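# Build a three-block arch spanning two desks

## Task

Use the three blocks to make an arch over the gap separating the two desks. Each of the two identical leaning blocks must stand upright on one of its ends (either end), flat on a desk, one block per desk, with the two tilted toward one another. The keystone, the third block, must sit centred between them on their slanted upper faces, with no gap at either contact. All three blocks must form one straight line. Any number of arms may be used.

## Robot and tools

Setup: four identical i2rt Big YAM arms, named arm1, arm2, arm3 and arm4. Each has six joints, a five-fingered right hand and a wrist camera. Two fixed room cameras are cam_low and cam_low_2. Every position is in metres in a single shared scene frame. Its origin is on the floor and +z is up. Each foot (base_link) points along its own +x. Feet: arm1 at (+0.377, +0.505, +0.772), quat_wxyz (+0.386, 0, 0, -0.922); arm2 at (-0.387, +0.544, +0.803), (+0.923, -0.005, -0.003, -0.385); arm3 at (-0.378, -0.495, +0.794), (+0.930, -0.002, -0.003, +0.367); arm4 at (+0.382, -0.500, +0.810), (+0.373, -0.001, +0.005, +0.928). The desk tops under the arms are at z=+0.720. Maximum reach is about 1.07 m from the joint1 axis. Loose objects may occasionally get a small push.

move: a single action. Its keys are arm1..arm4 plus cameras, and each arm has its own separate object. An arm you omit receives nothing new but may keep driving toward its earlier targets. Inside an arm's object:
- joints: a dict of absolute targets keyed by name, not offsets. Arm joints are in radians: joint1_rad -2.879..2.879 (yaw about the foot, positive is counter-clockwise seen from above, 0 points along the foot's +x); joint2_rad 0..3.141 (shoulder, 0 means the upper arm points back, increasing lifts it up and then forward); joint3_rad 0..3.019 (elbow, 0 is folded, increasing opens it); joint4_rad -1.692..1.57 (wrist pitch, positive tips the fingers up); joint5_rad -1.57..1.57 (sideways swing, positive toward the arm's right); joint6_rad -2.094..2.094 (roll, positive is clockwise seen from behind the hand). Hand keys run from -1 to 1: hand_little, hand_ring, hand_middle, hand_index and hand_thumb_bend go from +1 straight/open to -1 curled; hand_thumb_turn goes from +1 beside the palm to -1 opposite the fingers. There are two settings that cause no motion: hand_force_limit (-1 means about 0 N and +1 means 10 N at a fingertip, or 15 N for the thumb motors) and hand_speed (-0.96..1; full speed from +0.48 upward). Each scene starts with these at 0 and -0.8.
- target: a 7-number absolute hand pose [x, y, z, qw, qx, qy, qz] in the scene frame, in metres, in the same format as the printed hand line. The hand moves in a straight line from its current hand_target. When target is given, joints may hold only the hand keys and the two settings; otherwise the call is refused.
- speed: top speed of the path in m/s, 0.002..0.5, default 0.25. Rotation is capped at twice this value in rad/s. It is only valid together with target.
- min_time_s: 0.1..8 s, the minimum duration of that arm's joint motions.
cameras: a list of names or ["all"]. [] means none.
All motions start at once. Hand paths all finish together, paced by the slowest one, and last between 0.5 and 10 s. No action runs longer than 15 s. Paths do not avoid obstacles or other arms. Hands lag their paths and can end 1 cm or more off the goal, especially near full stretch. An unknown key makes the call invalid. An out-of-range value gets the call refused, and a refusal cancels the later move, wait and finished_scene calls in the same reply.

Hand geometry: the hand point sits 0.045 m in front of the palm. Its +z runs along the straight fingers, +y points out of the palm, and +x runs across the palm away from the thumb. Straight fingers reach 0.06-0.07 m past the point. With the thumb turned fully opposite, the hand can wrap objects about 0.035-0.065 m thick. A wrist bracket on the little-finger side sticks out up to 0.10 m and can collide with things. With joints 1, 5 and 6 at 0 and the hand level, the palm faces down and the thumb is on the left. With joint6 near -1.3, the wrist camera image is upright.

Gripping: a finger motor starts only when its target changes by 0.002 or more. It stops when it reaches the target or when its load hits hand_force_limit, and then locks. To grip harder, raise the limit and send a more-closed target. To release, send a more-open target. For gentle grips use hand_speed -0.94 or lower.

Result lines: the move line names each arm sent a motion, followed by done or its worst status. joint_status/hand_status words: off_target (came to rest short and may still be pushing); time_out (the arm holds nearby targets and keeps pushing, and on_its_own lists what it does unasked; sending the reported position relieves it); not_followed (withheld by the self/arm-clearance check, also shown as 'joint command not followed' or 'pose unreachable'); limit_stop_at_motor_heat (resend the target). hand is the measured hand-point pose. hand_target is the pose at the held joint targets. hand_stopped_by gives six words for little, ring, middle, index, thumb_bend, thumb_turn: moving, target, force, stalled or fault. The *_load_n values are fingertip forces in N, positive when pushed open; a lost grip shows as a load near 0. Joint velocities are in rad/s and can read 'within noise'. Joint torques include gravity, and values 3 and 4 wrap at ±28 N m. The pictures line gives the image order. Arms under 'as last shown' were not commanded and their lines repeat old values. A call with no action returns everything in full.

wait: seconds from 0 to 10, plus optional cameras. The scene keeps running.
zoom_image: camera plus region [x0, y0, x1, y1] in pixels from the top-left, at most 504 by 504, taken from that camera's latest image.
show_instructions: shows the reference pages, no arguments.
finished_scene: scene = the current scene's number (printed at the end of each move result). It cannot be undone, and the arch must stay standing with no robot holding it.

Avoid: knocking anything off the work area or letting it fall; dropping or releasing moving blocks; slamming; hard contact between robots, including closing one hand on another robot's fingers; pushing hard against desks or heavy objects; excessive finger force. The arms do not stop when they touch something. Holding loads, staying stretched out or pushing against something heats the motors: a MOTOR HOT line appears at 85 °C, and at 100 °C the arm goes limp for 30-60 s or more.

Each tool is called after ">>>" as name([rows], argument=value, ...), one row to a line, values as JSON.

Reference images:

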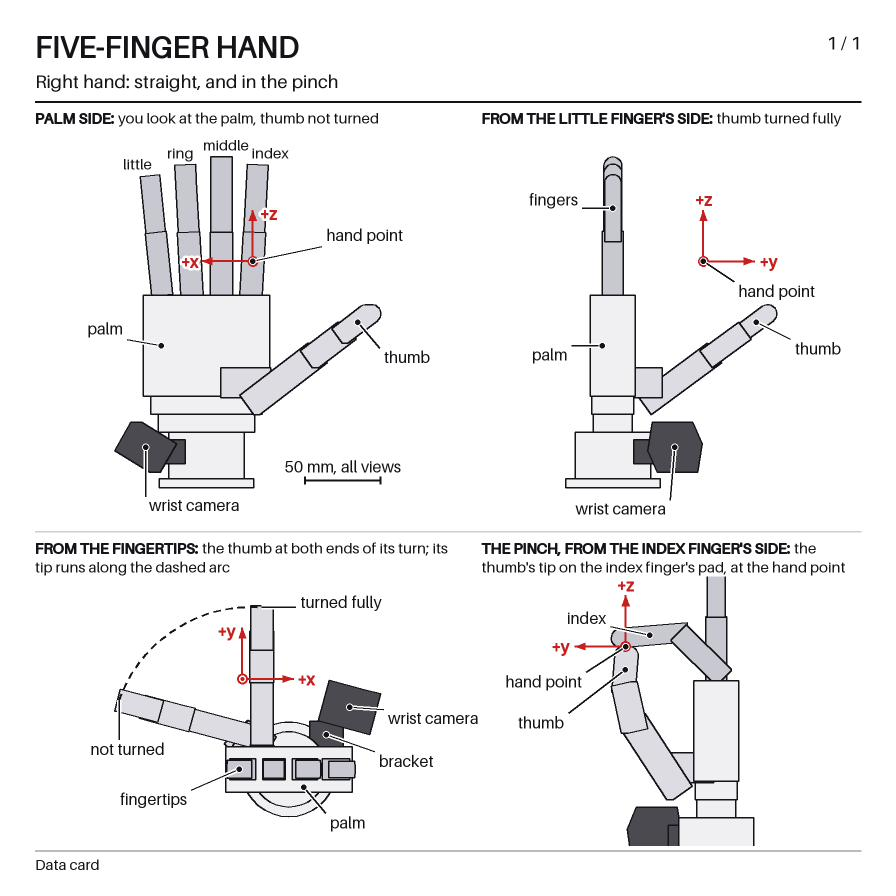

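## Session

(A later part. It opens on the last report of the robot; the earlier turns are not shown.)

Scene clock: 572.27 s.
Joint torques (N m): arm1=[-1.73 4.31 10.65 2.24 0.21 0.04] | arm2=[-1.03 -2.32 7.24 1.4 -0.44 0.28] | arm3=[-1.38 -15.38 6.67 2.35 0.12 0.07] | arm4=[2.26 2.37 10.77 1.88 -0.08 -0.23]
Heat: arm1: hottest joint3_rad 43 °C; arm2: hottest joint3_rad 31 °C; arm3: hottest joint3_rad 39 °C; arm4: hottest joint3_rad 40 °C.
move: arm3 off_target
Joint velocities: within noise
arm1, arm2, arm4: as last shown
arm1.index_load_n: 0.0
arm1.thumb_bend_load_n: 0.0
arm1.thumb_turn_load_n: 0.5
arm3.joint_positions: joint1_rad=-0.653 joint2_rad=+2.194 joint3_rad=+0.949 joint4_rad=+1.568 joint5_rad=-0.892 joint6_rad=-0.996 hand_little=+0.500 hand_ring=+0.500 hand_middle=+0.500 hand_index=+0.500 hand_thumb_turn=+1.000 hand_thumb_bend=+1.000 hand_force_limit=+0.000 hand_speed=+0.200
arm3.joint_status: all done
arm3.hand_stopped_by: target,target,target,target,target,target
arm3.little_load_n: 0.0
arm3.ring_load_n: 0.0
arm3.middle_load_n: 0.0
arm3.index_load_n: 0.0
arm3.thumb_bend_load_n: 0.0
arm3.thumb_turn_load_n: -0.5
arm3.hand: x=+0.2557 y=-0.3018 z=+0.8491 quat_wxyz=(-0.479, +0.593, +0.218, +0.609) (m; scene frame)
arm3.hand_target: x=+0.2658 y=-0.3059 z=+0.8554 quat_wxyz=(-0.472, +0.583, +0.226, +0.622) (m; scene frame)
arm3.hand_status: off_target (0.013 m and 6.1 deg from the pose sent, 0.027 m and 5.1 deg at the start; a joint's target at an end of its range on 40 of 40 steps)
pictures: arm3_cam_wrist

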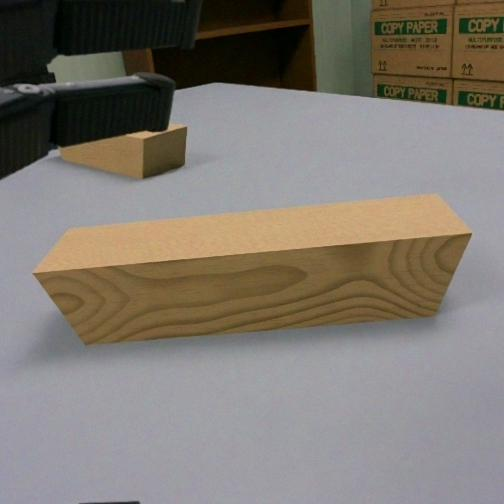

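>>> move(arm3={"target": [0.285, -0.26, 0.95, 0.4347, -0.8537, 0.2562, -0.1304], "joints": {"hand_thumb_turn": -1.0}})

>>> move(arm3={"target": [0.372, -0.157, 0.915, 0.4347, -0.8537, 0.2562, -0.1304]}, cameras=["arm3_cam_wrist", "cam_low_2"])

Scene clock: 609.03 s.
Joint torques (N m): arm1=[-1.67 4.31 10.65 2.26 0.21 0.06] | arm2=[-1.03 -2.55 7.2 1.46 -0.45 0.26] | arm3=[0.26 -17.67 14.46 1.14 -0.55 0.26] | arm4=[2.49 2.02 10.67 1.89 -0.07 -0.26]
Heat: arm1: hottest joint3_rad 45 °C; arm2: hottest joint3_rad 31 °C; arm3: hottest joint3_rad 36 °C; arm4: hottest joint3_rad 40 °C.
move: arm3 off_target
Joint velocities: within noise
arm1, arm2, arm4: as last shown
arm3.joint_positions: joint1_rad=-0.579 joint2_rad=+1.892 joint3_rad=+1.597 joint4_rad=-0.549 joint5_rad=-0.620 joint6_rad=-0.552 hand_little=+0.500 hand_ring=+0.500 hand_middle=+0.500 hand_index=+0.500 hand_thumb_turn=-1.000 hand_thumb_bend=+1.000 hand_force_limit=+0.000 hand_speed=+0.200
arm3.joint_status: all done
arm3.hand_stopped_by: target,target,target,target,target,target
arm3.little_load_n: 0.5
arm3.ring_load_n: 0.0
arm3.middle_load_n: 0.0
arm3.index_load_n: 0.0
arm3.thumb_bend_load_n: 0.0
arm3.thumb_turn_load_n: 0.0
arm3.hand: x=+0.2701 y=-0.2723 z=+0.9347 quat_wxyz=(-0.426, +0.856, -0.265, +0.123) (m; scene frame)
arm3.hand_target: x=+0.2837 y=-0.2602 z=+0.9503 quat_wxyz=(-0.435, +0.853, -0.256, +0.131) (m; scene frame)
arm3.hand_status: off_target (0.025 m and 1.7 deg from the pose sent, 0.113 m and 84.8 deg at the start)
pictures: none

Scene clock: 610.77 s.
Joint torques (N m): arm1=[-1.73 4.13 10.67 2.26 0.23 0.07] | arm2=[-0.91 -2.49 7.24 1.43 -0.42 0.26] | arm3=[-1.38 -22.3 14.94 1.21 -0.32 0.27] | arm4=[2.26 1.85 10.84 1.89 -0.08 -0.23]
Heat: arm1: hottest joint3_rad 45 °C; arm2: hottest joint3_rad 31 °C; arm3: hottest joint3_rad 36 °C; arm4: hottest joint3_rad 40 °C.
move: arm3 off_target
Joint velocities: within noise
arm1, arm2, arm4: as last shown
arm3.joint_positions: joint1_rad=-0.450 joint2_rad=+2.218 joint3_rad=+2.035 joint4_rad=-0.605 joint5_rad=-0.542 joint6_rad=-0.453 hand_little=+0.500 hand_ring=+0.500 hand_middle=+0.500 hand_index=+0.500 hand_thumb_turn=-1.000 hand_thumb_bend=+1.000 hand_force_limit=+0.000 hand_speed=+0.200
arm3.joint_status: not commanded
arm3.hand_stopped_by: target,target,target,target,target,target
arm3.little_load_n: 0.0
arm3.ring_load_n: 0.0
arm3.middle_load_n: 0.0
arm3.index_load_n: 0.0
arm3.thumb_bend_load_n: 0.0
arm3.thumb_turn_load_n: 0.0
arm3.hand: x=+0.3566 y=-0.1609 z=+0.9027 quat_wxyz=(-0.427, +0.858, -0.258, +0.120) (m; scene frame)
arm3.hand_target: x=+0.3709 y=-0.1576 z=+0.9151 quat_wxyz=(-0.435, +0.853, -0.256, +0.131) (m; scene frame)
arm3.hand_status: off_target (0.020 m and 1.5 deg from the pose sent, 0.155 m and 1.7 deg at the start)
arm4.ring_load_n: -0.5
arm4.thumb_bend_load_n: -0.5
pictures: arm3_cam_wrist, cam_low_2

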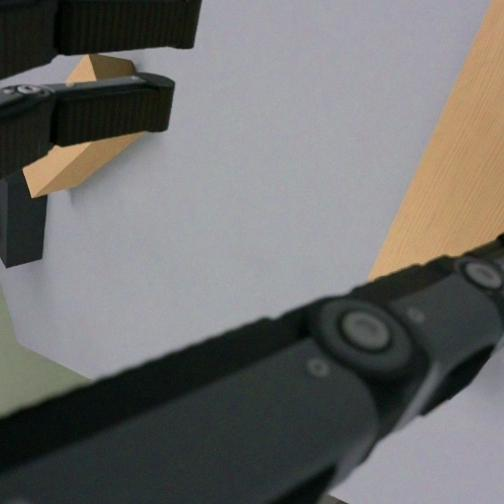

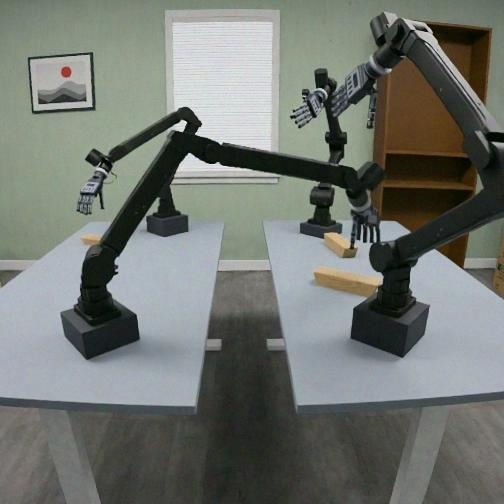

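>>> move(arm3={"target": [0.355, -0.1685, 0.862, 0.4379, -0.8599, 0.2345, -0.1194], "speed": 0.1}, cameras=["arm3_cam_wrist", "cam_low"])

Scene clock: 629.77 s.
Joint torques (N m): arm1=[-1.73 4.13 10.63 2.33 0.2 0.07] | arm2=[-1.08 -2.37 7.24 1.51 -0.43 0.27] | arm3=[-1.85 -23.18 8.83 2.4 -0.53 0.12] | arm4=[2.26 2.2 10.71 1.92 -0.08 -0.25]
Heat: arm1: hottest joint3_rad 46 °C; arm2: hottest joint3_rad 31 °C; arm3: hottest joint3_rad 38 °C; arm4: hottest joint3_rad 40 °C.
move: arm3 off_target
Joint velocities: within noise
arm1, arm2, arm4: as last shown
arm1.thumb_turn_load_n: 0.0
arm3.joint_positions: joint1_rad=-0.452 joint2_rad=+2.222 joint3_rad=+1.958 joint4_rad=-0.520 joint5_rad=-0.584 joint6_rad=-0.491 hand_little=+0.500 hand_ring=+0.500 hand_middle=+0.500 hand_index=+0.500 hand_thumb_turn=-1.000 hand_thumb_bend=+1.000 hand_force_limit=+0.000 hand_speed=+0.200
arm3.joint_status: not commanded
arm3.hand_stopped_by: target,target,target,target,target,target
arm3.little_load_n: 0.0
arm3.ring_load_n: 0.0
arm3.middle_load_n: 0.0
arm3.index_load_n: 0.0
arm3.thumb_bend_load_n: 0.0
arm3.thumb_turn_load_n: 0.0
arm3.hand: x=+0.3490 y=-0.1596 z=+0.8735 quat_wxyz=(-0.439, +0.860, -0.233, +0.116) (m; scene frame)
arm3.hand_target: x=+0.3546 y=-0.1685 z=+0.8620 quat_wxyz=(-0.438, +0.860, -0.234, +0.119) (m; scene frame)
arm3.hand_status: off_target (0.016 m and 0.4 deg from the pose sent, 0.041 m and 3.0 deg at the start)
arm4.ring_load_n: 0.0
arm4.thumb_bend_load_n: 0.0
pictures: arm3_cam_wrist, cam_low

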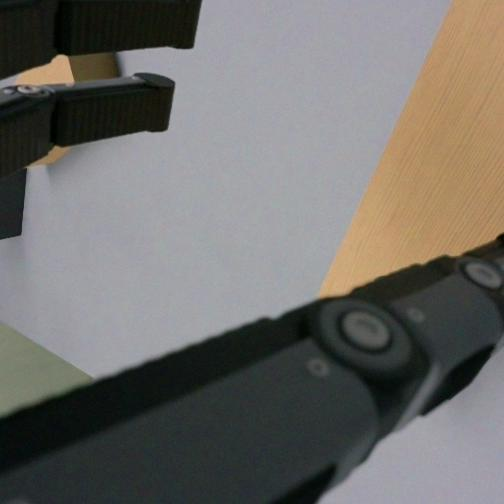

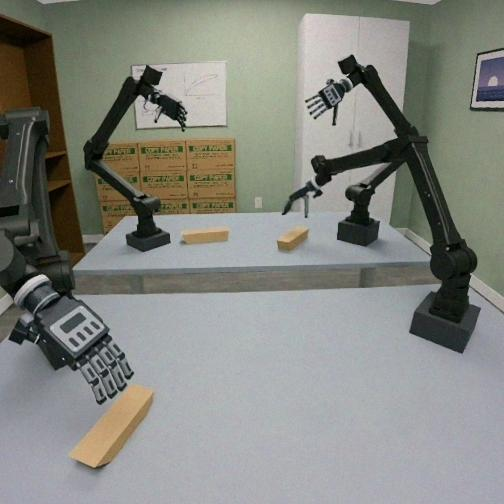

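>>> move(arm3={"target": [0.346, -0.178, 0.80, 0.4379, -0.8599, 0.2345, -0.1194], "speed": 0.1}, cameras=["arm3_cam_wrist", "cam_low_2"])

Scene clock: 672.37 s.
Joint torques (N m): arm1=[-1.73 4.07 10.66 2.19 0.21 0.06] | arm2=[-1.08 -2.43 7.21 1.46 -0.45 0.26] | arm3=[-1.85 -22.48 8.61 2.4 -0.52 0.11] | arm4=[2.08 2.26 10.78 1.96 -0.07 -0.22]
Heat: arm1: hottest joint3_rad 47 °C; arm2: hottest joint3_rad 30 °C; arm3: hottest joint3_rad 37 °C; arm4: hottest joint3_rad 40 °C.
move: arm3 off_target
Joint velocities: within noise
arm1, arm2: as last shown
arm3.joint_positions: joint1_rad=-0.462 joint2_rad=+2.255 joint3_rad=+1.842 joint4_rad=-0.378 joint5_rad=-0.590 joint6_rad=-0.498 hand_little=+0.500 hand_ring=+0.500 hand_middle=+0.500 hand_index=+0.500 hand_thumb_turn=-1.000 hand_thumb_bend=+1.000 hand_force_limit=+0.000 hand_speed=+0.200
arm3.joint_status: not commanded
arm3.hand_stopped_by: target,target,target,target,target,target
arm3.little_load_n: 0.0
arm3.ring_load_n: 0.0
arm3.middle_load_n: 0.0
arm3.index_load_n: 0.0
arm3.thumb_bend_load_n: 0.0
arm3.thumb_turn_load_n: 0.0
arm3.hand: x=+0.3411 y=-0.1698 z=+0.8105 quat_wxyz=(-0.438, +0.860, -0.234, +0.116) (m; scene frame)
arm3.hand_target: x=+0.3458 y=-0.1782 z=+0.8001 quat_wxyz=(-0.438, +0.860, -0.235, +0.119) (m; scene frame)
arm3.hand_status: off_target (0.014 m and 0.4 deg from the pose sent, 0.076 m and 0.4 deg at the start)
arm4.joint_positions: joint1_rad=-0.496 joint2_rad=+0.620 joint3_rad=+1.351 joint4_rad=-1.288 joint5_rad=-0.113 joint6_rad=-1.395 hand_little=+1.000 hand_ring=+1.000 hand_middle=+1.000 hand_index=+1.000 hand_thumb_turn=+1.000 hand_thumb_bend=+1.000 hand_force_limit=+0.000 hand_speed=-0.800
arm4.joint_status: not commanded
arm4.hand_stopped_by: target,target,target,target,target,target
arm4.little_load_n: 0.0
arm4.ring_load_n: 0.0
arm4.middle_load_n: 0.0
arm4.index_load_n: 0.0
arm4.thumb_bend_load_n: 0.0
arm4.thumb_turn_load_n: 0.0
arm4.hand: x=+0.3383 y=-0.2498 z=+1.2895 quat_wxyz=(-0.439, +0.556, +0.676, +0.204) (m; scene frame)
arm4.hand_target: x=+0.3377 y=-0.2535 z=+1.3032 quat_wxyz=(-0.445, +0.545, +0.679, +0.209) (m; scene frame)
arm4.hand_status: not commanded
pictures: arm3_cam_wrist, cam_low_2

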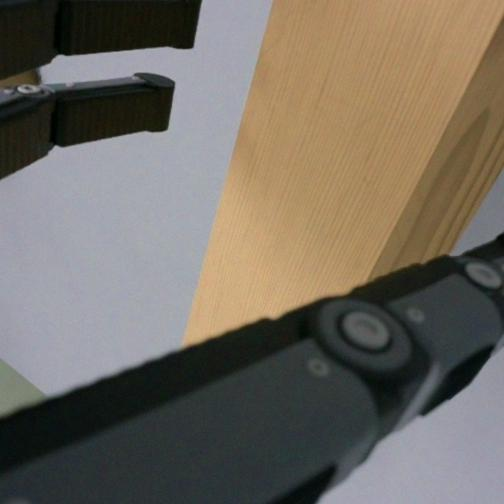

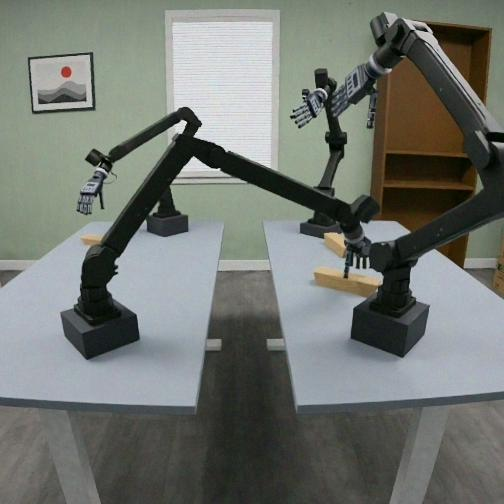

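>>> move(arm3={"target": [0.346, -0.178, 0.747, 0.4379, -0.8599, 0.2345, -0.1194], "speed": 0.08}, cameras=["arm3_cam_wrist", "cam_low_2"])

Scene clock: 684.63 s.
Joint torques (N m): arm1=[-1.9 4.31 10.67 2.36 0.22 0.07] | arm2=[-1.08 -2.55 7.13 1.47 -0.44 0.27] | arm3=[-1.67 -22.53 8.43 2.35 -0.41 0.11] | arm4=[2.37 2.26 10.82 1.85 -0.1 -0.24]
Heat: arm1: hottest joint3_rad 47 °C; arm2: hottest joint3_rad 30 °C; arm3: hottest joint3_rad 36 °C; arm4: hottest joint3_rad 40 °C.
move: arm3 off_target
Joint velocities: within noise
arm1, arm2, arm4: as last shown
arm1.thumb_turn_load_n: 0.5
arm2.little_load_n: 0.5
arm3.joint_positions: joint1_rad=-0.462 joint2_rad=+2.320 joint3_rad=+1.814 joint4_rad=-0.282 joint5_rad=-0.593 joint6_rad=-0.499 hand_little=+0.500 hand_ring=+0.500 hand_middle=+0.500 hand_index=+0.500 hand_thumb_turn=-1.000 hand_thumb_bend=+1.000 hand_force_limit=+0.000 hand_speed=+0.200
arm3.joint_status: not commanded
arm3.hand_stopped_by: target,target,target,target,target,target
arm3.little_load_n: 0.0
arm3.ring_load_n: 0.0
arm3.middle_load_n: 0.0
arm3.index_load_n: 0.0
arm3.thumb_bend_load_n: 0.0
arm3.thumb_turn_load_n: 0.0
arm3.hand: x=+0.3416 y=-0.1694 z=+0.7595 quat_wxyz=(-0.439, +0.860, -0.232, +0.116) (m; scene frame)
arm3.hand_target: x=+0.3457 y=-0.1782 z=+0.7472 quat_wxyz=(-0.438, +0.860, -0.234, +0.119) (m; scene frame)
arm3.hand_status: off_target (0.016 m and 0.5 deg from the pose sent, 0.064 m and 0.4 deg at the start)
pictures: arm3_cam_wrist, cam_low_2

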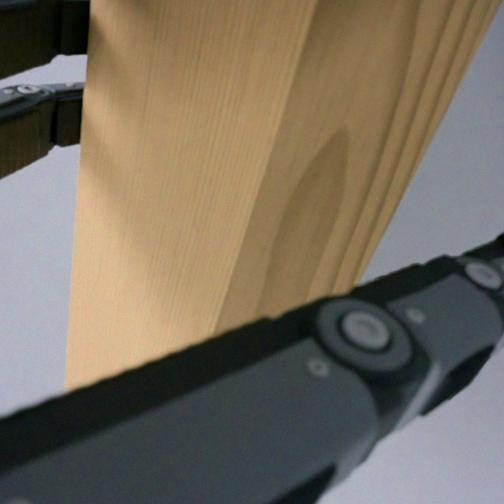

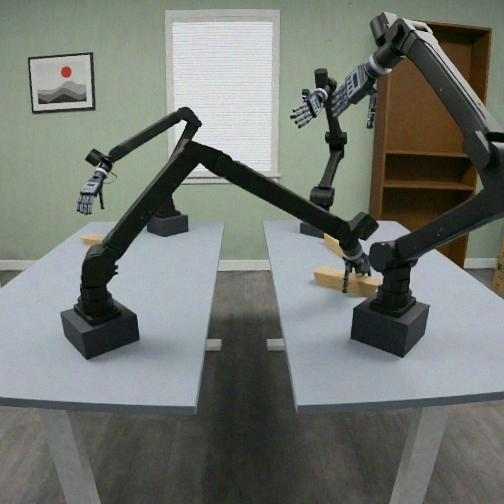

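>>> move(arm3={"joints": {"hand_speed": -0.85, "hand_force_limit": 0.0, "hand_little": 0.2, "hand_ring": 0.2, "hand_middle": 0.2, "hand_index": 0.2}}, cameras=["arm3_cam_wrist"])

Scene clock: 690.30 s.
Joint torques (N m): arm1=[-1.9 4.07 10.67 2.3 0.22 0.06] | arm2=[-1.03 -2.37 7.19 1.46 -0.45 0.28] | arm3=[-1.79 -22.3 8.4 2.1 -0.33 0.12] | arm4=[2.2 2.02 10.8 1.95 -0.07 -0.25]
Heat: arm1: hottest joint3_rad 47 °C; arm2: hottest joint3_rad 30 °C; arm3: hottest joint3_rad 35 °C; arm4: hottest joint3_rad 40 °C.
move: arm3 done
Joint velocities: within noise
arm1, arm4: as last shown
arm2.joint_positions: joint1_rad=-1.972 joint2_rad=+1.058 joint3_rad=+0.581 joint4_rad=-0.354 joint5_rad=-0.630 joint6_rad=-0.598 hand_little=+0.500 hand_ring=+0.500 hand_middle=+0.500 hand_index=+0.500 hand_thumb_turn=-1.000 hand_thumb_bend=+1.000 hand_force_limit=+0.000 hand_speed=+0.200
arm2.joint_status: not commanded
arm2.hand_stopped_by: target,target,target,target,target,target
arm2.little_load_n: 0.0
arm2.ring_load_n: 0.0
arm2.middle_load_n: 0.0
arm2.index_load_n: 0.0
arm2.thumb_bend_load_n: 0.0
arm2.thumb_turn_load_n: 0.0
arm2.hand: x=-0.6667 y=+0.3180 z=+0.9046 quat_wxyz=(+0.086, -0.152, -0.878, +0.446) (m; scene frame)
arm2.hand_target: x=-0.6670 y=+0.3211 z=+0.9001 quat_wxyz=(+0.084, -0.164, -0.876, +0.446) (m; scene frame)
arm2.hand_status: not commanded
arm3.joint_positions: joint1_rad=-0.462 joint2_rad=+2.320 joint3_rad=+1.814 joint4_rad=-0.277 joint5_rad=-0.594 joint6_rad=-0.499 hand_little=+0.200 hand_ring=+0.200 hand_middle=+0.200 hand_index=+0.200 hand_thumb_turn=-1.000 hand_thumb_bend=+1.000 hand_force_limit=+0.000 hand_speed=-0.850
arm3.joint_status: all done
arm3.hand_stopped_by: target,target,target,target,target,target
arm3.little_load_n: 0.0
arm3.ring_load_n: 0.0
arm3.middle_load_n: 0.0
arm3.index_load_n: 1.5
arm3.thumb_bend_load_n: 0.0
arm3.thumb_turn_load_n: 0.0
arm3.hand: x=+0.3424 y=-0.1689 z=+0.7602 quat_wxyz=(-0.441, +0.859, -0.231, +0.118) (m; scene frame)
arm3.hand_target: x=+0.3457 y=-0.1782 z=+0.7473 quat_wxyz=(-0.438, +0.860, -0.234, +0.119) (m; scene frame)
arm3.hand_status: not commanded
pictures: arm3_cam_wrist

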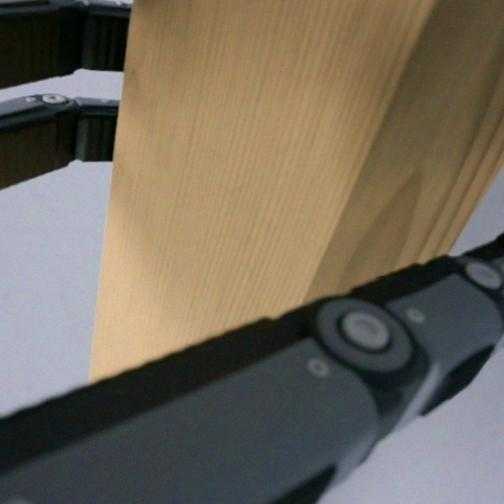

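>>> move(arm3={"joints": {"hand_speed": -0.94, "hand_force_limit": 0.3, "hand_thumb_bend": 0.3}}, cameras=["arm3_cam_wrist"])

Scene clock: 696.10 s.
Joint torques (N m): arm1=[-1.9 4.07 10.69 2.28 0.21 0.06] | arm2=[-1.03 -2.43 7.25 1.5 -0.43 0.28] | arm3=[-1.85 -22.36 8.42 2.07 -0.34 0.11] | arm4=[2.49 2.2 10.8 1.99 -0.08 -0.23]
Heat: arm1: hottest joint3_rad 47 °C; arm2: hottest joint3_rad 30 °C; arm3: hottest joint3_rad 35 °C; arm4: hottest joint3_rad 40 °C.
move: arm3 off_target
Joint velocities: within noise
arm1.joint_positions: joint1_rad=+0.360 joint2_rad=+0.578 joint3_rad=+1.336 joint4_rad=-1.255 joint5_rad=+0.098 joint6_rad=-1.275 hand_little=+0.500 hand_ring=+0.500 hand_middle=+0.500 hand_index=+0.500 hand_thumb_turn=-1.000 hand_thumb_bend=+1.000 hand_force_limit=+0.000 hand_speed=+0.200
arm1.joint_status: not commanded
arm1.hand_stopped_by: target,target,target,target,target,target
arm1.little_load_n: 0.0
arm1.ring_load_n: 0.0
arm1.middle_load_n: 0.0
arm1.index_load_n: 0.0
arm1.thumb_bend_load_n: 0.0
arm1.thumb_turn_load_n: 0.0
arm1.hand: x=+0.2230 y=+0.3236 z=+1.2620 quat_wxyz=(+0.410, +0.334, -0.791, +0.307) (m; scene frame)
arm1.hand_target: x=+0.2221 y=+0.3281 z=+1.2885 quat_wxyz=(+0.431, +0.317, -0.780, +0.325) (m; scene frame)
arm1.hand_status: not commanded
arm2, arm4: as last shown
arm3.joint_positions: joint1_rad=-0.462 joint2_rad=+2.320 joint3_rad=+1.814 joint4_rad=-0.277 joint5_rad=-0.594 joint6_rad=-0.499 hand_little=+0.200 hand_ring=+0.200 hand_middle=+0.200 hand_index=+0.201 hand_thumb_turn=-1.000 hand_thumb_bend=+0.754 hand_force_limit=+0.300 hand_speed=-0.940
arm3.joint_status: hand_thumb_bend off_target (ended at +0.754, target +0.300); the others done
arm3.hand_stopped_by: target,target,target,target,force,target
arm3.little_load_n: 0.0
arm3.ring_load_n: 0.0
arm3.middle_load_n: 2.5
arm3.index_load_n: 6.5
arm3.thumb_bend_load_n: 9.0
arm3.thumb_turn_load_n: -1.0
arm3.hand: x=+0.3424 y=-0.1689 z=+0.7602 quat_wxyz=(-0.441, +0.859, -0.231, +0.118) (m; scene frame)
arm3.hand_target: x=+0.3456 y=-0.1781 z=+0.7473 quat_wxyz=(-0.438, +0.860, -0.234, +0.119) (m; scene frame)
arm3.hand_status: not commanded
pictures: arm3_cam_wrist

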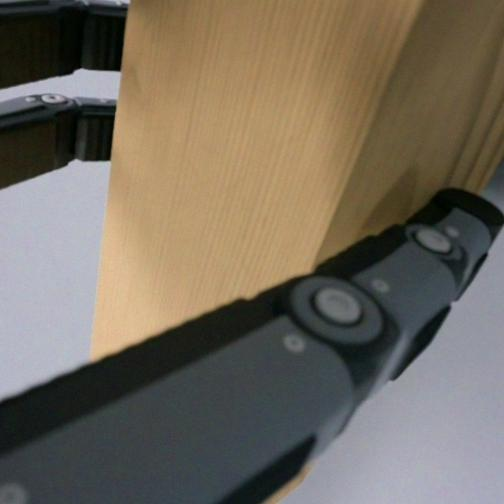

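>>> move(arm3={"joints": {"hand_speed": -0.95, "hand_force_limit": -0.6, "hand_ring": 0.05, "hand_little": 0.05}}, cameras=[])

Scene clock: 700.17 s.
Joint torques (N m): arm1=[-1.67 4.19 10.65 2.24 0.21 0.05] | arm2=[-1.08 -2.55 7.23 1.43 -0.42 0.27] | arm3=[-1.61 -22.42 8.39 2.14 -0.34 0.12] | arm4=[2.26 1.96 10.85 1.92 -0.08 -0.23]
Heat: arm1: hottest joint3_rad 47 °C; arm2: hottest joint3_rad 30 °C; arm3: hottest joint3_rad 35 °C; arm4: hottest joint3_rad 40 °C.
move: arm3 off_target
Joint velocities: within noise
arm1, arm2, arm4: as last shown
arm3.joint_positions: joint1_rad=-0.462 joint2_rad=+2.320 joint3_rad=+1.814 joint4_rad=-0.277 joint5_rad=-0.594 joint6_rad=-0.499 hand_little=+0.121 hand_ring=+0.168 hand_middle=+0.200 hand_index=+0.201 hand_thumb_turn=-1.000 hand_thumb_bend=+0.754 hand_force_limit=-0.600 hand_speed=-0.950
arm3.joint_status: hand_little off_target (ended at +0.121, target +0.050); hand_ring off_target (ended at +0.168, target +0.050); the others done
arm3.hand_stopped_by: force,force,target,target,force,target
arm3.little_load_n: 2.5
arm3.ring_load_n: 1.5
arm3.middle_load_n: 0.5
arm3.index_load_n: 5.5
arm3.thumb_bend_load_n: 10.5
arm3.thumb_turn_load_n: 0.5
arm3.hand: x=+0.3424 y=-0.1689 z=+0.7602 quat_wxyz=(-0.441, +0.859, -0.231, +0.118) (m; scene frame)
arm3.hand_target: x=+0.3456 y=-0.1781 z=+0.7473 quat_wxyz=(-0.438, +0.860, -0.234, +0.119) (m; scene frame)
arm3.hand_status: not commanded
arm4.thumb_turn_load_n: -0.5
pictures: none
No camera images: "cameras" was empty.

>>> move(arm3={"target": [0.346, -0.178, 0.90, 0.4379, -0.8599, 0.2345, -0.1194], "speed": 0.1}, cameras=["arm3_cam_wrist", "cam_low_2"])

Scene clock: 704.80 s.
Joint torques (N m): arm1=[-1.79 4.37 10.65 2.28 0.2 0.06] | arm2=[-0.97 -2.61 7.19 1.44 -0.44 0.27] | arm3=[-1.79 -29.33 15.84 1.39 -0.73 0.24] | arm4=[2.73 2.26 10.81 2 -0.09 -0.3]
Heat: arm1: hottest joint3_rad 47 °C; arm2: hottest joint3_rad 30 °C; arm3: hottest joint3_rad 35 °C; arm4: hottest joint3_rad 40 °C.
move: arm3 off_target
Joint velocities: within noise
arm1, arm2, arm4: as last shown
arm1.thumb_bend_load_n: -0.5
arm1.thumb_turn_load_n: 0.5
arm3.joint_positions: joint1_rad=-0.462 joint2_rad=+2.220 joint3_rad=+1.839 joint4_rad=-0.549 joint5_rad=-0.587 joint6_rad=-0.513 hand_little=+0.121 hand_ring=+0.168 hand_middle=+0.200 hand_index=+0.201 hand_thumb_turn=-1.000 hand_thumb_bend=+0.754 hand_force_limit=-0.600 hand_speed=-0.950
arm3.joint_status: not commanded
arm3.hand_stopped_by: force,force,target,target,force,target
arm3.little_load_n: 1.5
arm3.ring_load_n: 1.5
arm3.middle_load_n: 1.5
arm3.index_load_n: 6.5
arm3.thumb_bend_load_n: 10.5
arm3.thumb_turn_load_n: 0.5
arm3.hand: x=+0.3082 y=-0.1810 z=+0.8165 quat_wxyz=(-0.403, +0.877, -0.254, +0.067) (m; scene frame)
arm3.hand_target: x=+0.3398 y=-0.1800 z=+0.9006 quat_wxyz=(-0.438, +0.860, -0.234, +0.120) (m; scene frame)
arm3.hand_status: off_target (0.092 m and 7.8 deg from the pose sent, 0.140 m and 0.6 deg at the start; pose on its path clipped on 19 of 74 steps)
arm4.thumb_turn_load_n: 0.0
pictures: arm3_cam_wrist, cam_low_2

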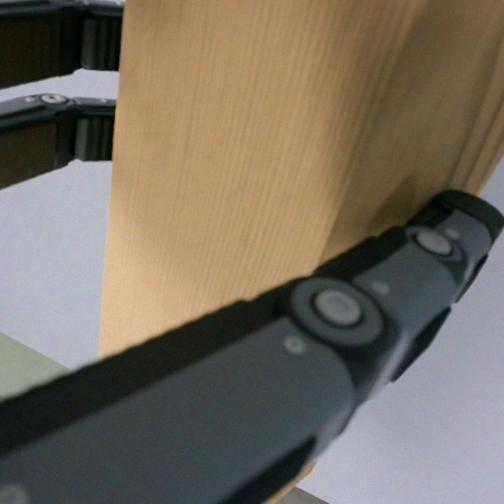

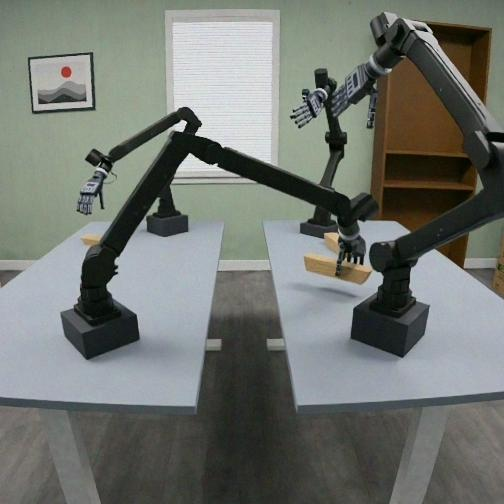

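>>> move(arm3={"target": [0.10, -0.22, 1.02, 0.4379, -0.8599, 0.2345, -0.1194], "speed": 0.15}, cameras=["arm3_cam_wrist", "cam_low_2"])

Scene clock: 711.97 s.
Joint torques (N m): arm1=[-1.73 4.07 10.65 2.25 0.22 0.06] | arm2=[-1.08 -2.43 7.24 1.48 -0.43 0.27] | arm3=[0.32 -16.38 9.96 1.65 -0.59 0.37] | arm4=[2.61 2.43 10.76 1.91 -0.06 -0.26]
Heat: arm1: hottest joint3_rad 47 °C; arm2: hottest joint3_rad 30 °C; arm3: hottest joint3_rad 36 °C; arm4: hottest joint3_rad 40 °C.
move: arm3 off_target
Joint velocities: within noise
arm1, arm2, arm4: as last shown
arm1.thumb_bend_load_n: 0.0
arm1.thumb_turn_load_n: 0.0
arm2.little_load_n: -0.5
arm2.index_load_n: -0.5
arm3.joint_positions: joint1_rad=-0.428 joint2_rad=+1.490 joint3_rad=+1.237 joint4_rad=-0.562 joint5_rad=-0.549 joint6_rad=-0.479 hand_little=+0.121 hand_ring=+0.168 hand_middle=+0.200 hand_index=+0.201 hand_thumb_turn=-1.000 hand_thumb_bend=+0.754 hand_force_limit=-0.600 hand_speed=-0.950
arm3.joint_status: not commanded
arm3.hand_stopped_by: force,force,target,target,force,target
arm3.little_load_n: 2.0
arm3.ring_load_n: 2.0
arm3.middle_load_n: 1.5
arm3.index_load_n: 6.0
arm3.thumb_bend_load_n: 10.5
arm3.thumb_turn_load_n: 0.5
arm3.hand: x=+0.1049 y=-0.2266 z=+0.9936 quat_wxyz=(-0.423, +0.867, -0.241, +0.109) (m; scene frame)
arm3.hand_target: x=+0.0998 y=-0.2201 z=+1.0195 quat_wxyz=(-0.438, +0.860, -0.234, +0.119) (m; scene frame)
arm3.hand_status: off_target (0.028 m and 2.4 deg from the pose sent, 0.294 m and 7.8 deg at the start)
pictures: arm3_cam_wrist, cam_low_2

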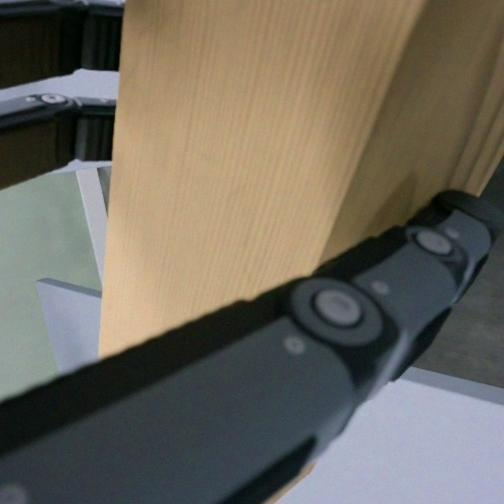

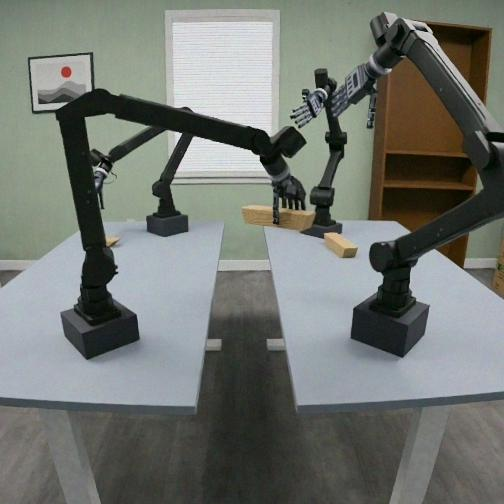

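>>> move(arm3={"target": [-0.10, -0.08, 1.06, 0.3735, -0.7573, -0.2635, -0.4648], "speed": 0.2}, cameras=["arm3_cam_wrist", "cam_low_2", "cam_low"])

Scene clock: 745.33 s.
Joint torques (N m): arm1=[-1.67 4.25 10.62 2.15 0.21 0.06] | arm2=[-1.03 -2.67 7.21 1.43 -0.42 0.28] | arm3=[0.09 -9.41 10.51 3.81 0.21 -0.09] | arm4=[2.43 2.08 10.78 1.91 -0.07 -0.24]
Heat: arm1: hottest joint3_rad 47 °C; arm2: hottest joint3_rad 30 °C; arm3: hottest joint3_rad 35 °C; arm4: hottest joint3_rad 40 °C.
move: arm3 off_target
Joint velocities: within noise
arm1, arm2, arm4: as last shown
arm1.thumb_turn_load_n: 0.5
arm2.little_load_n: 0.0
arm2.index_load_n: 0.0
arm3.joint_positions: joint1_rad=+0.341 joint2_rad=+1.081 joint3_rad=+0.762 joint4_rad=-0.065 joint5_rad=+0.082 joint6_rad=-1.169 hand_little=+0.121 hand_ring=+0.168 hand_middle=+0.200 hand_index=+0.201 hand_thumb_turn=-1.000 hand_thumb_bend=+0.754 hand_force_limit=-0.600 hand_speed=-0.950
arm3.joint_status: not commanded
arm3.hand_stopped_by: force,force,target,target,force,target
arm3.little_load_n: 1.0
arm3.ring_load_n: 1.5
arm3.middle_load_n: 1.5
arm3.index_load_n: 6.5
arm3.thumb_bend_load_n: 10.0
arm3.thumb_turn_load_n: 2.0
arm3.hand: x=-0.0998 y=-0.0857 z=+1.0253 quat_wxyz=(-0.353, +0.786, +0.260, +0.435) (m; scene frame)
arm3.hand_target: x=-0.1003 y=-0.0810 z=+1.0598 quat_wxyz=(-0.373, +0.758, +0.263, +0.465) (m; scene frame)
arm3.hand_status: off_target (0.035 m and 5.3 deg from the pose sent, 0.261 m and 73.4 deg at the start)
pictures: arm3_cam_wrist, cam_low, cam_low_2

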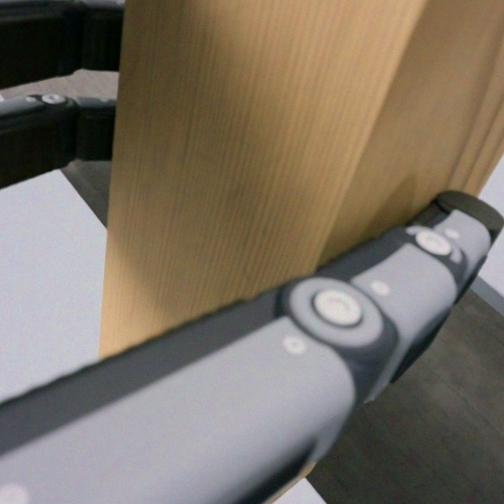

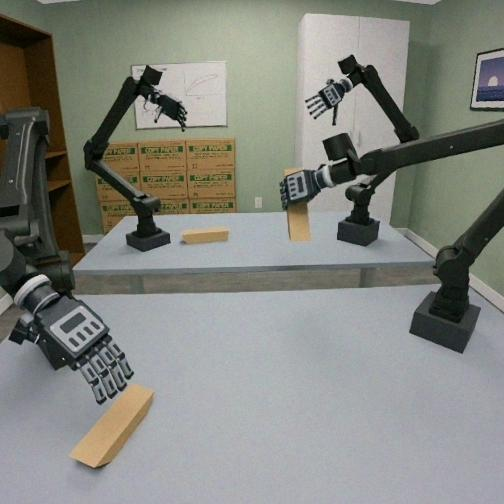

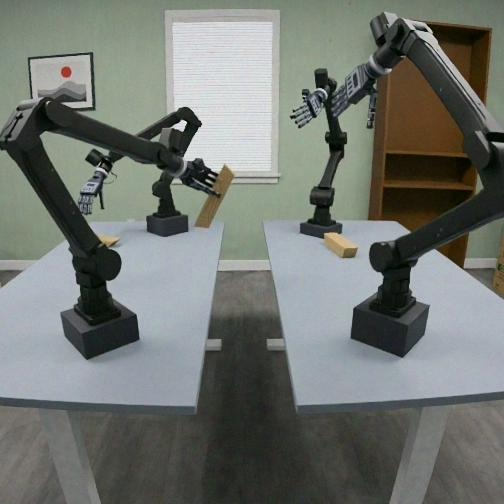

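>>> move(arm3={"target": [-0.148, 0.008, 0.90, 0.3923, -0.7282, -0.2663, -0.4956], "speed": 0.15}, cameras=["arm3_cam_wrist", "cam_low_2", "cam_low"])

>>> zoom_image(camera="cam_low_2", region=[140, 170, 260, 290])

>>> zoom_image(camera="cam_low", region=[200, 160, 340, 300])

Scene clock: 759.33 s.
Joint torques (N m): arm1=[-1.55 4.19 10.59 2.29 0.19 0.06] | arm2=[-1.03 -2.43 7.24 1.4 -0.43 0.26] | arm3=[0.26 -11.11 7.5 3.81 0.35 0] | arm4=[2.73 2.08 10.82 1.92 -0.08 -0.24]
Heat: arm1: hottest joint3_rad 47 °C; arm2: hottest joint3_rad 31 °C; arm3: hottest joint3_rad 36 °C; arm4: hottest joint3_rad 41 °C.
move: arm3 off_target
Joint velocities: within noise
arm1, arm2: as last shown
arm1.ring_load_n: -0.5
arm1.thumb_turn_load_n: 0.0
arm3.joint_positions: joint1_rad=+0.560 joint2_rad=+1.556 joint3_rad=+0.621 joint4_rad=+0.661 joint5_rad=+0.289 joint6_rad=-1.164 hand_little=+0.121 hand_ring=+0.168 hand_middle=+0.200 hand_index=+0.201 hand_thumb_turn=-1.000 hand_thumb_bend=+0.754 hand_force_limit=-0.600 hand_speed=-0.950
arm3.joint_status: not commanded
arm3.hand_stopped_by: force,force,target,target,force,target
arm3.little_load_n: 1.0
arm3.ring_load_n: 1.5
arm3.middle_load_n: 1.5
arm3.index_load_n: 6.5
arm3.thumb_bend_load_n: 10.0
arm3.thumb_turn_load_n: 2.0
arm3.hand: x=-0.1473 y=-0.0021 z=+0.8809 quat_wxyz=(-0.377, +0.746, +0.268, +0.479) (m; scene frame)
arm3.hand_target: x=-0.1482 y=+0.0076 z=+0.9000 quat_wxyz=(-0.392, +0.728, +0.266, +0.495) (m; scene frame)
arm3.hand_status: off_target (0.022 m and 3.3 deg from the pose sent, 0.164 m and 10.6 deg at the start)
arm4.joint_positions: joint1_rad=-0.496 joint2_rad=+0.620 joint3_rad=+1.351 joint4_rad=-1.288 joint5_rad=-0.113 joint6_rad=-1.395 hand_little=+1.000 hand_ring=+1.000 hand_middle=+1.000 hand_index=+1.000 hand_thumb_turn=+1.000 hand_thumb_bend=+1.000 hand_force_limit=+0.000 hand_speed=-0.800
arm4.joint_status: not commanded
arm4.hand_stopped_by: target,target,target,target,target,target
arm4.little_load_n: 0.0
arm4.ring_load_n: 0.0
arm4.middle_load_n: 0.0
arm4.index_load_n: 0.0
arm4.thumb_bend_load_n: 0.0
arm4.thumb_turn_load_n: 0.0
arm4.hand: x=+0.3383 y=-0.2498 z=+1.2895 quat_wxyz=(-0.439, +0.556, +0.676, +0.204) (m; scene frame)
arm4.hand_target: x=+0.3377 y=-0.2535 z=+1.3032 quat_wxyz=(-0.445, +0.545, +0.679, +0.209) (m; scene frame)
arm4.hand_status: not commanded
pictures: arm3_cam_wrist, cam_low, cam_low_2

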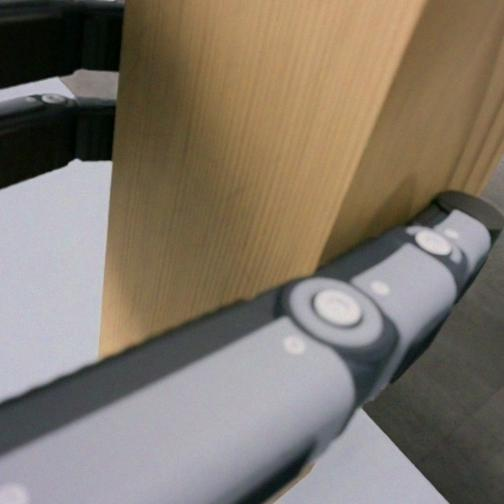

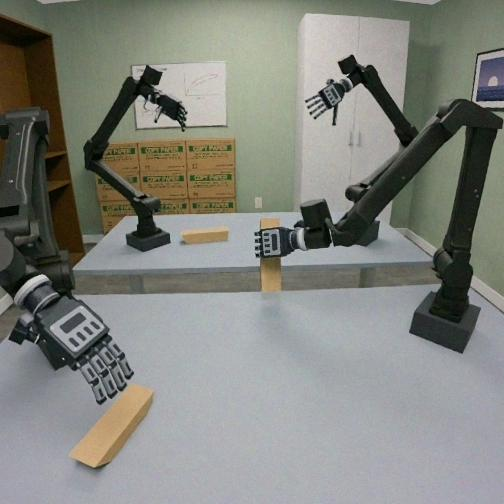

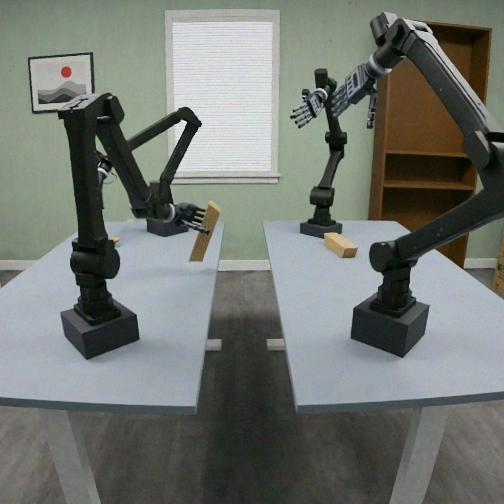

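Scaled by 4.200 from the camera's 504x504 image, which has a finer 720x720 frame.

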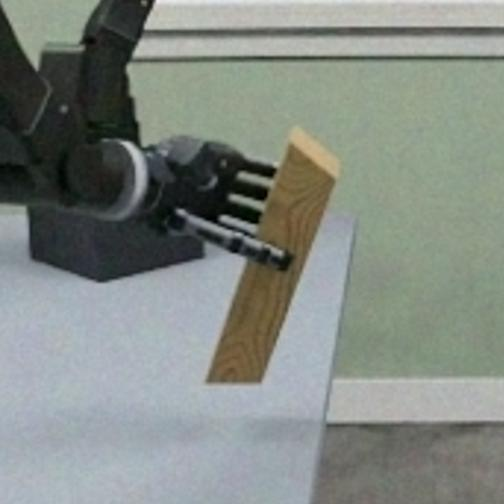

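Scaled by 3.600 from the camera's 504x504 image, which has a finer 720x720 frame.

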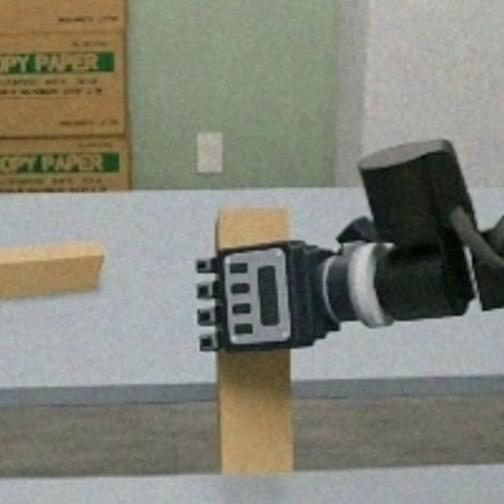

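>>> move(arm3={"target": [-0.149, 0.012, 0.845, 0.3886, -0.7407, -0.2621, -0.4824], "speed": 0.08}, cameras=["cam_low_2", "cam_low"])

>>> zoom_image(camera="cam_low_2", region=[140, 170, 260, 290])

Scene clock: 776.40 s.
Joint torques (N m): arm1=[-1.61 4.13 10.61 2.35 0.22 0.06] | arm2=[-1.14 -2.49 7.23 1.46 -0.43 0.28] | arm3=[0.38 -11.81 6.12 3.78 0.37 0.06] | arm4=[2.43 2.55 10.88 1.98 -0.1 -0.25]
Heat: arm1: hottest joint3_rad 48 °C; arm2: hottest joint3_rad 31 °C; arm3: hottest joint3_rad 35 °C; arm4: hottest joint3_rad 41 °C.
move: arm3 off_target
Joint velocities: within noise
arm1, arm2, arm4: as last shown
arm3.joint_positions: joint1_rad=+0.560 joint2_rad=+1.705 joint3_rad=+0.621 joint4_rad=+0.783 joint5_rad=+0.289 joint6_rad=-1.142 hand_little=+0.121 hand_ring=+0.168 hand_middle=+0.200 hand_index=+0.201 hand_thumb_turn=-1.000 hand_thumb_bend=+0.754 hand_force_limit=-0.600 hand_speed=-0.950
arm3.joint_status: not commanded
arm3.hand_stopped_by: force,force,target,target,force,target
arm3.little_load_n: 1.0
arm3.ring_load_n: 1.5
arm3.middle_load_n: 1.5
arm3.index_load_n: 6.5
arm3.thumb_bend_load_n: 10.0
arm3.thumb_turn_load_n: 2.0
arm3.hand: x=-0.1469 y=+0.0022 z=+0.8297 quat_wxyz=(-0.373, +0.756, +0.265, +0.469) (m; scene frame)
arm3.hand_target: x=-0.1491 y=+0.0117 z=+0.8451 quat_wxyz=(-0.388, +0.741, +0.262, +0.482) (m; scene frame)
arm3.hand_status: off_target (0.018 m and 2.9 deg from the pose sent, 0.039 m and 1.7 deg at the start)
pictures: cam_low, cam_low_2

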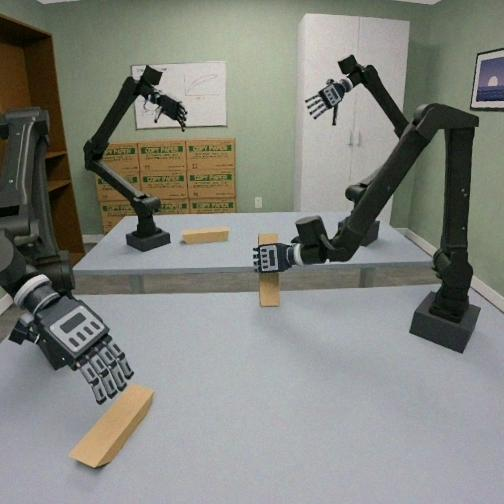

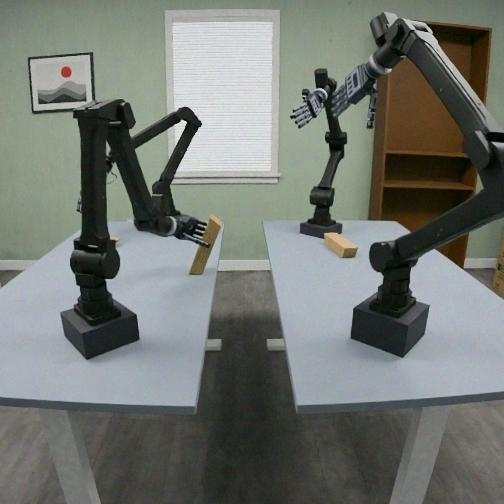

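Scaled by 4.200 from the camera's 504x504 image, which has a finer 720x720 frame.

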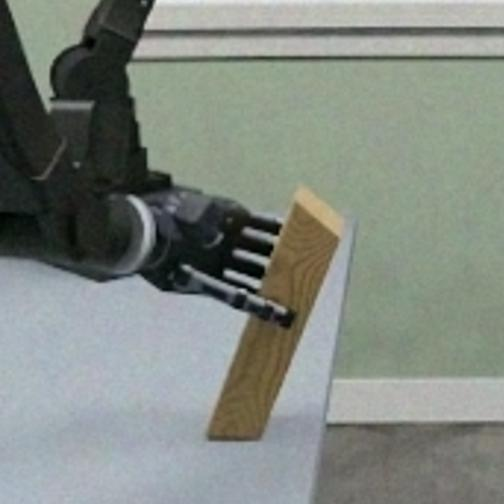

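>>> move(arm3={"target": [-0.149, 0.012, 0.828, 0.3886, -0.7407, -0.2621, -0.4824], "speed": 0.05}, cameras=["cam_low_2"])

>>> move(arm3={"target": [-0.149, 0.012, 0.815, 0.3886, -0.7407, -0.2621, -0.4824], "speed": 0.05}, cameras=["cam_low_2", "cam_low"])

>>> zoom_image(camera="cam_low_2", region=[160, 190, 260, 290])

Scene clock: 784.63 s.
Joint torques (N m): arm1=[-1.79 3.84 10.66 2.3 0.2 0.06] | arm2=[-0.97 -2.2 7.23 1.44 -0.44 0.27] | arm3=[0.26 -10.23 5.57 3.36 0.12 0.1] | arm4=[2.14 1.96 10.81 1.94 -0.08 -0.26]
Heat: arm1: hottest joint3_rad 48 °C; arm2: hottest joint3_rad 31 °C; arm3: hottest joint3_rad 34 °C; arm4: hottest joint3_rad 41 °C.
move: arm3 done
Joint velocities: within noise
arm1, arm4: as last shown
arm1.ring_load_n: 0.0
arm1.index_load_n: 0.5
arm2.joint_positions: joint1_rad=-1.972 joint2_rad=+1.058 joint3_rad=+0.581 joint4_rad=-0.354 joint5_rad=-0.630 joint6_rad=-0.598 hand_little=+0.500 hand_ring=+0.500 hand_middle=+0.500 hand_index=+0.500 hand_thumb_turn=-1.000 hand_thumb_bend=+1.000 hand_force_limit=+0.000 hand_speed=+0.200
arm2.joint_status: not commanded
arm2.hand_stopped_by: target,target,target,target,target,target
arm2.little_load_n: 0.0
arm2.ring_load_n: 0.0
arm2.middle_load_n: 0.0
arm2.index_load_n: 0.0
arm2.thumb_bend_load_n: 0.0
arm2.thumb_turn_load_n: 0.5
arm2.hand: x=-0.6667 y=+0.3180 z=+0.9046 quat_wxyz=(+0.086, -0.152, -0.878, +0.446) (m; scene frame)
arm2.hand_target: x=-0.6670 y=+0.3211 z=+0.9001 quat_wxyz=(+0.084, -0.164, -0.876, +0.446) (m; scene frame)
arm2.hand_status: not commanded
arm3.joint_positions: joint1_rad=+0.560 joint2_rad=+1.740 joint3_rad=+0.621 joint4_rad=+0.852 joint5_rad=+0.294 joint6_rad=-1.145 hand_little=+0.121 hand_ring=+0.168 hand_middle=+0.200 hand_index=+0.201 hand_thumb_turn=-1.000 hand_thumb_bend=+0.754 hand_force_limit=-0.600 hand_speed=-0.950
arm3.joint_status: not commanded
arm3.hand_stopped_by: force,force,target,target,force,target
arm3.little_load_n: 4.0
arm3.ring_load_n: 2.5
arm3.middle_load_n: 0.5
arm3.index_load_n: 3.5
arm3.thumb_bend_load_n: 11.5
arm3.thumb_turn_load_n: -1.5
arm3.hand: x=-0.1447 y=+0.0061 z=+0.8271 quat_wxyz=(-0.382, +0.747, +0.259, +0.479) (m; scene frame)
arm3.hand_target: x=-0.1491 y=+0.0119 z=+0.8279 quat_wxyz=(-0.388, +0.741, +0.262, +0.482) (m; scene frame)
arm3.hand_status: done (0.007 m and 1.3 deg from the pose sent, 0.010 m and 3.0 deg at the start)
pictures: cam_low_2

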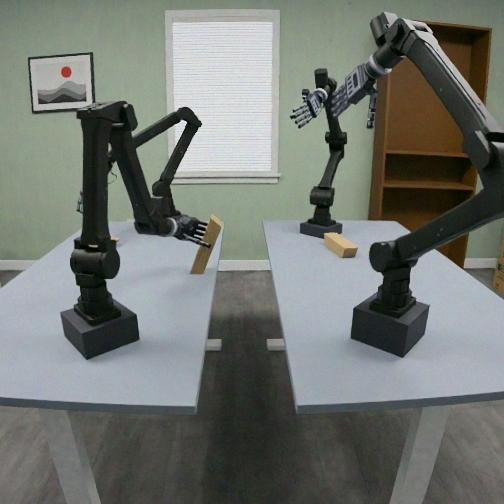

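Scene clock: 785.67 s.
Joint torques (N m): arm1=[-1.85 4.01 10.56 2.24 0.22 0.06] | arm2=[-0.85 -2.55 7.2 1.48 -0.44 0.27] | arm3=[0.38 -9.17 5.22 2.93 -0.18 0.32] | arm4=[2.26 2.26 10.82 1.92 -0.1 -0.23]
Heat: arm1: hottest joint3_rad 48 °C; arm2: hottest joint3_rad 31 °C; arm3: hottest joint3_rad 34 °C; arm4: hottest joint3_rad 41 °C.
move: arm3 off_target
Joint velocities: within noise
arm1.joint_positions: joint1_rad=+0.360 joint2_rad=+0.578 joint3_rad=+1.336 joint4_rad=-1.255 joint5_rad=+0.098 joint6_rad=-1.275 hand_little=+0.500 hand_ring=+0.500 hand_middle=+0.500 hand_index=+0.500 hand_thumb_turn=-1.000 hand_thumb_bend=+1.000 hand_force_limit=+0.000 hand_speed=+0.200
arm1.joint_status: not commanded
arm1.hand_stopped_by: target,target,target,target,target,target
arm1.little_load_n: 0.0
arm1.ring_load_n: 0.0
arm1.middle_load_n: 0.0
arm1.index_load_n: 0.0
arm1.thumb_bend_load_n: -0.5
arm1.thumb_turn_load_n: 0.0
arm1.hand: x=+0.2230 y=+0.3236 z=+1.2620 quat_wxyz=(+0.410, +0.334, -0.791, +0.307) (m; scene frame)
arm1.hand_target: x=+0.2221 y=+0.3281 z=+1.2885 quat_wxyz=(+0.431, +0.317, -0.780, +0.325) (m; scene frame)
arm1.hand_status: not commanded
arm2, arm4: as last shown
arm2.index_load_n: 0.5
arm2.thumb_turn_load_n: 0.0
arm3.joint_positions: joint1_rad=+0.560 joint2_rad=+1.770 joint3_rad=+0.621 joint4_rad=+0.904 joint5_rad=+0.301 joint6_rad=-1.173 hand_little=+0.121 hand_ring=+0.168 hand_middle=+0.200 hand_index=+0.200 hand_thumb_turn=-1.000 hand_thumb_bend=+0.755 hand_force_limit=-0.600 hand_speed=-0.950
arm3.joint_status: not commanded
arm3.hand_stopped_by: force,force,target,target,force,target
arm3.little_load_n: 5.5
arm3.ring_load_n: 4.0
arm3.middle_load_n: 0.5
arm3.index_load_n: 1.5
arm3.thumb_bend_load_n: 12.5
arm3.thumb_turn_load_n: -3.0
arm3.hand: x=-0.1417 y=+0.0077 z=+0.8246 quat_wxyz=(-0.380, +0.739, +0.263, +0.490) (m; scene frame)
arm3.hand_target: x=-0.1491 y=+0.0116 z=+0.8151 quat_wxyz=(-0.388, +0.741, +0.262, +0.482) (m; scene frame)
arm3.hand_status: off_target (0.013 m and 1.3 deg from the pose sent, 0.014 m and 1.2 deg at the start)
arm4.ring_load_n: 0.5
arm4.thumb_bend_load_n: 0.5
pictures: cam_low, cam_low_2

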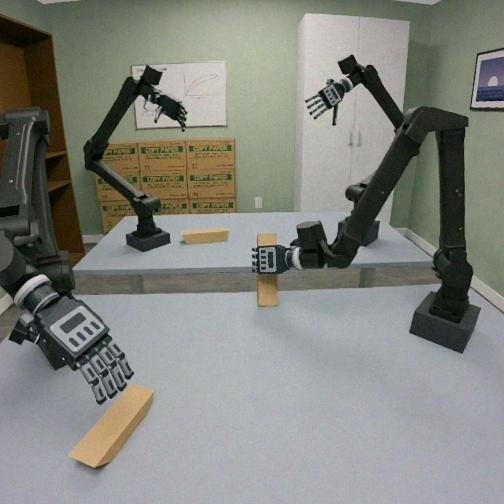

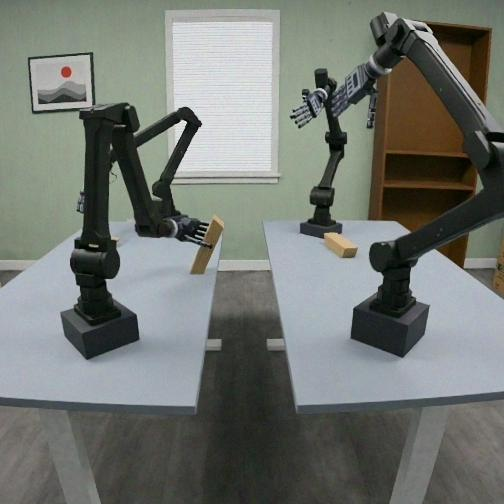

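Scaled by 5.040 from the camera's 504x504 image, which has a finer 720x720 frame.

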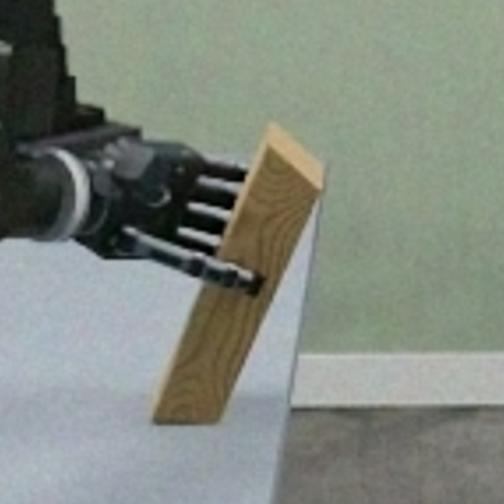

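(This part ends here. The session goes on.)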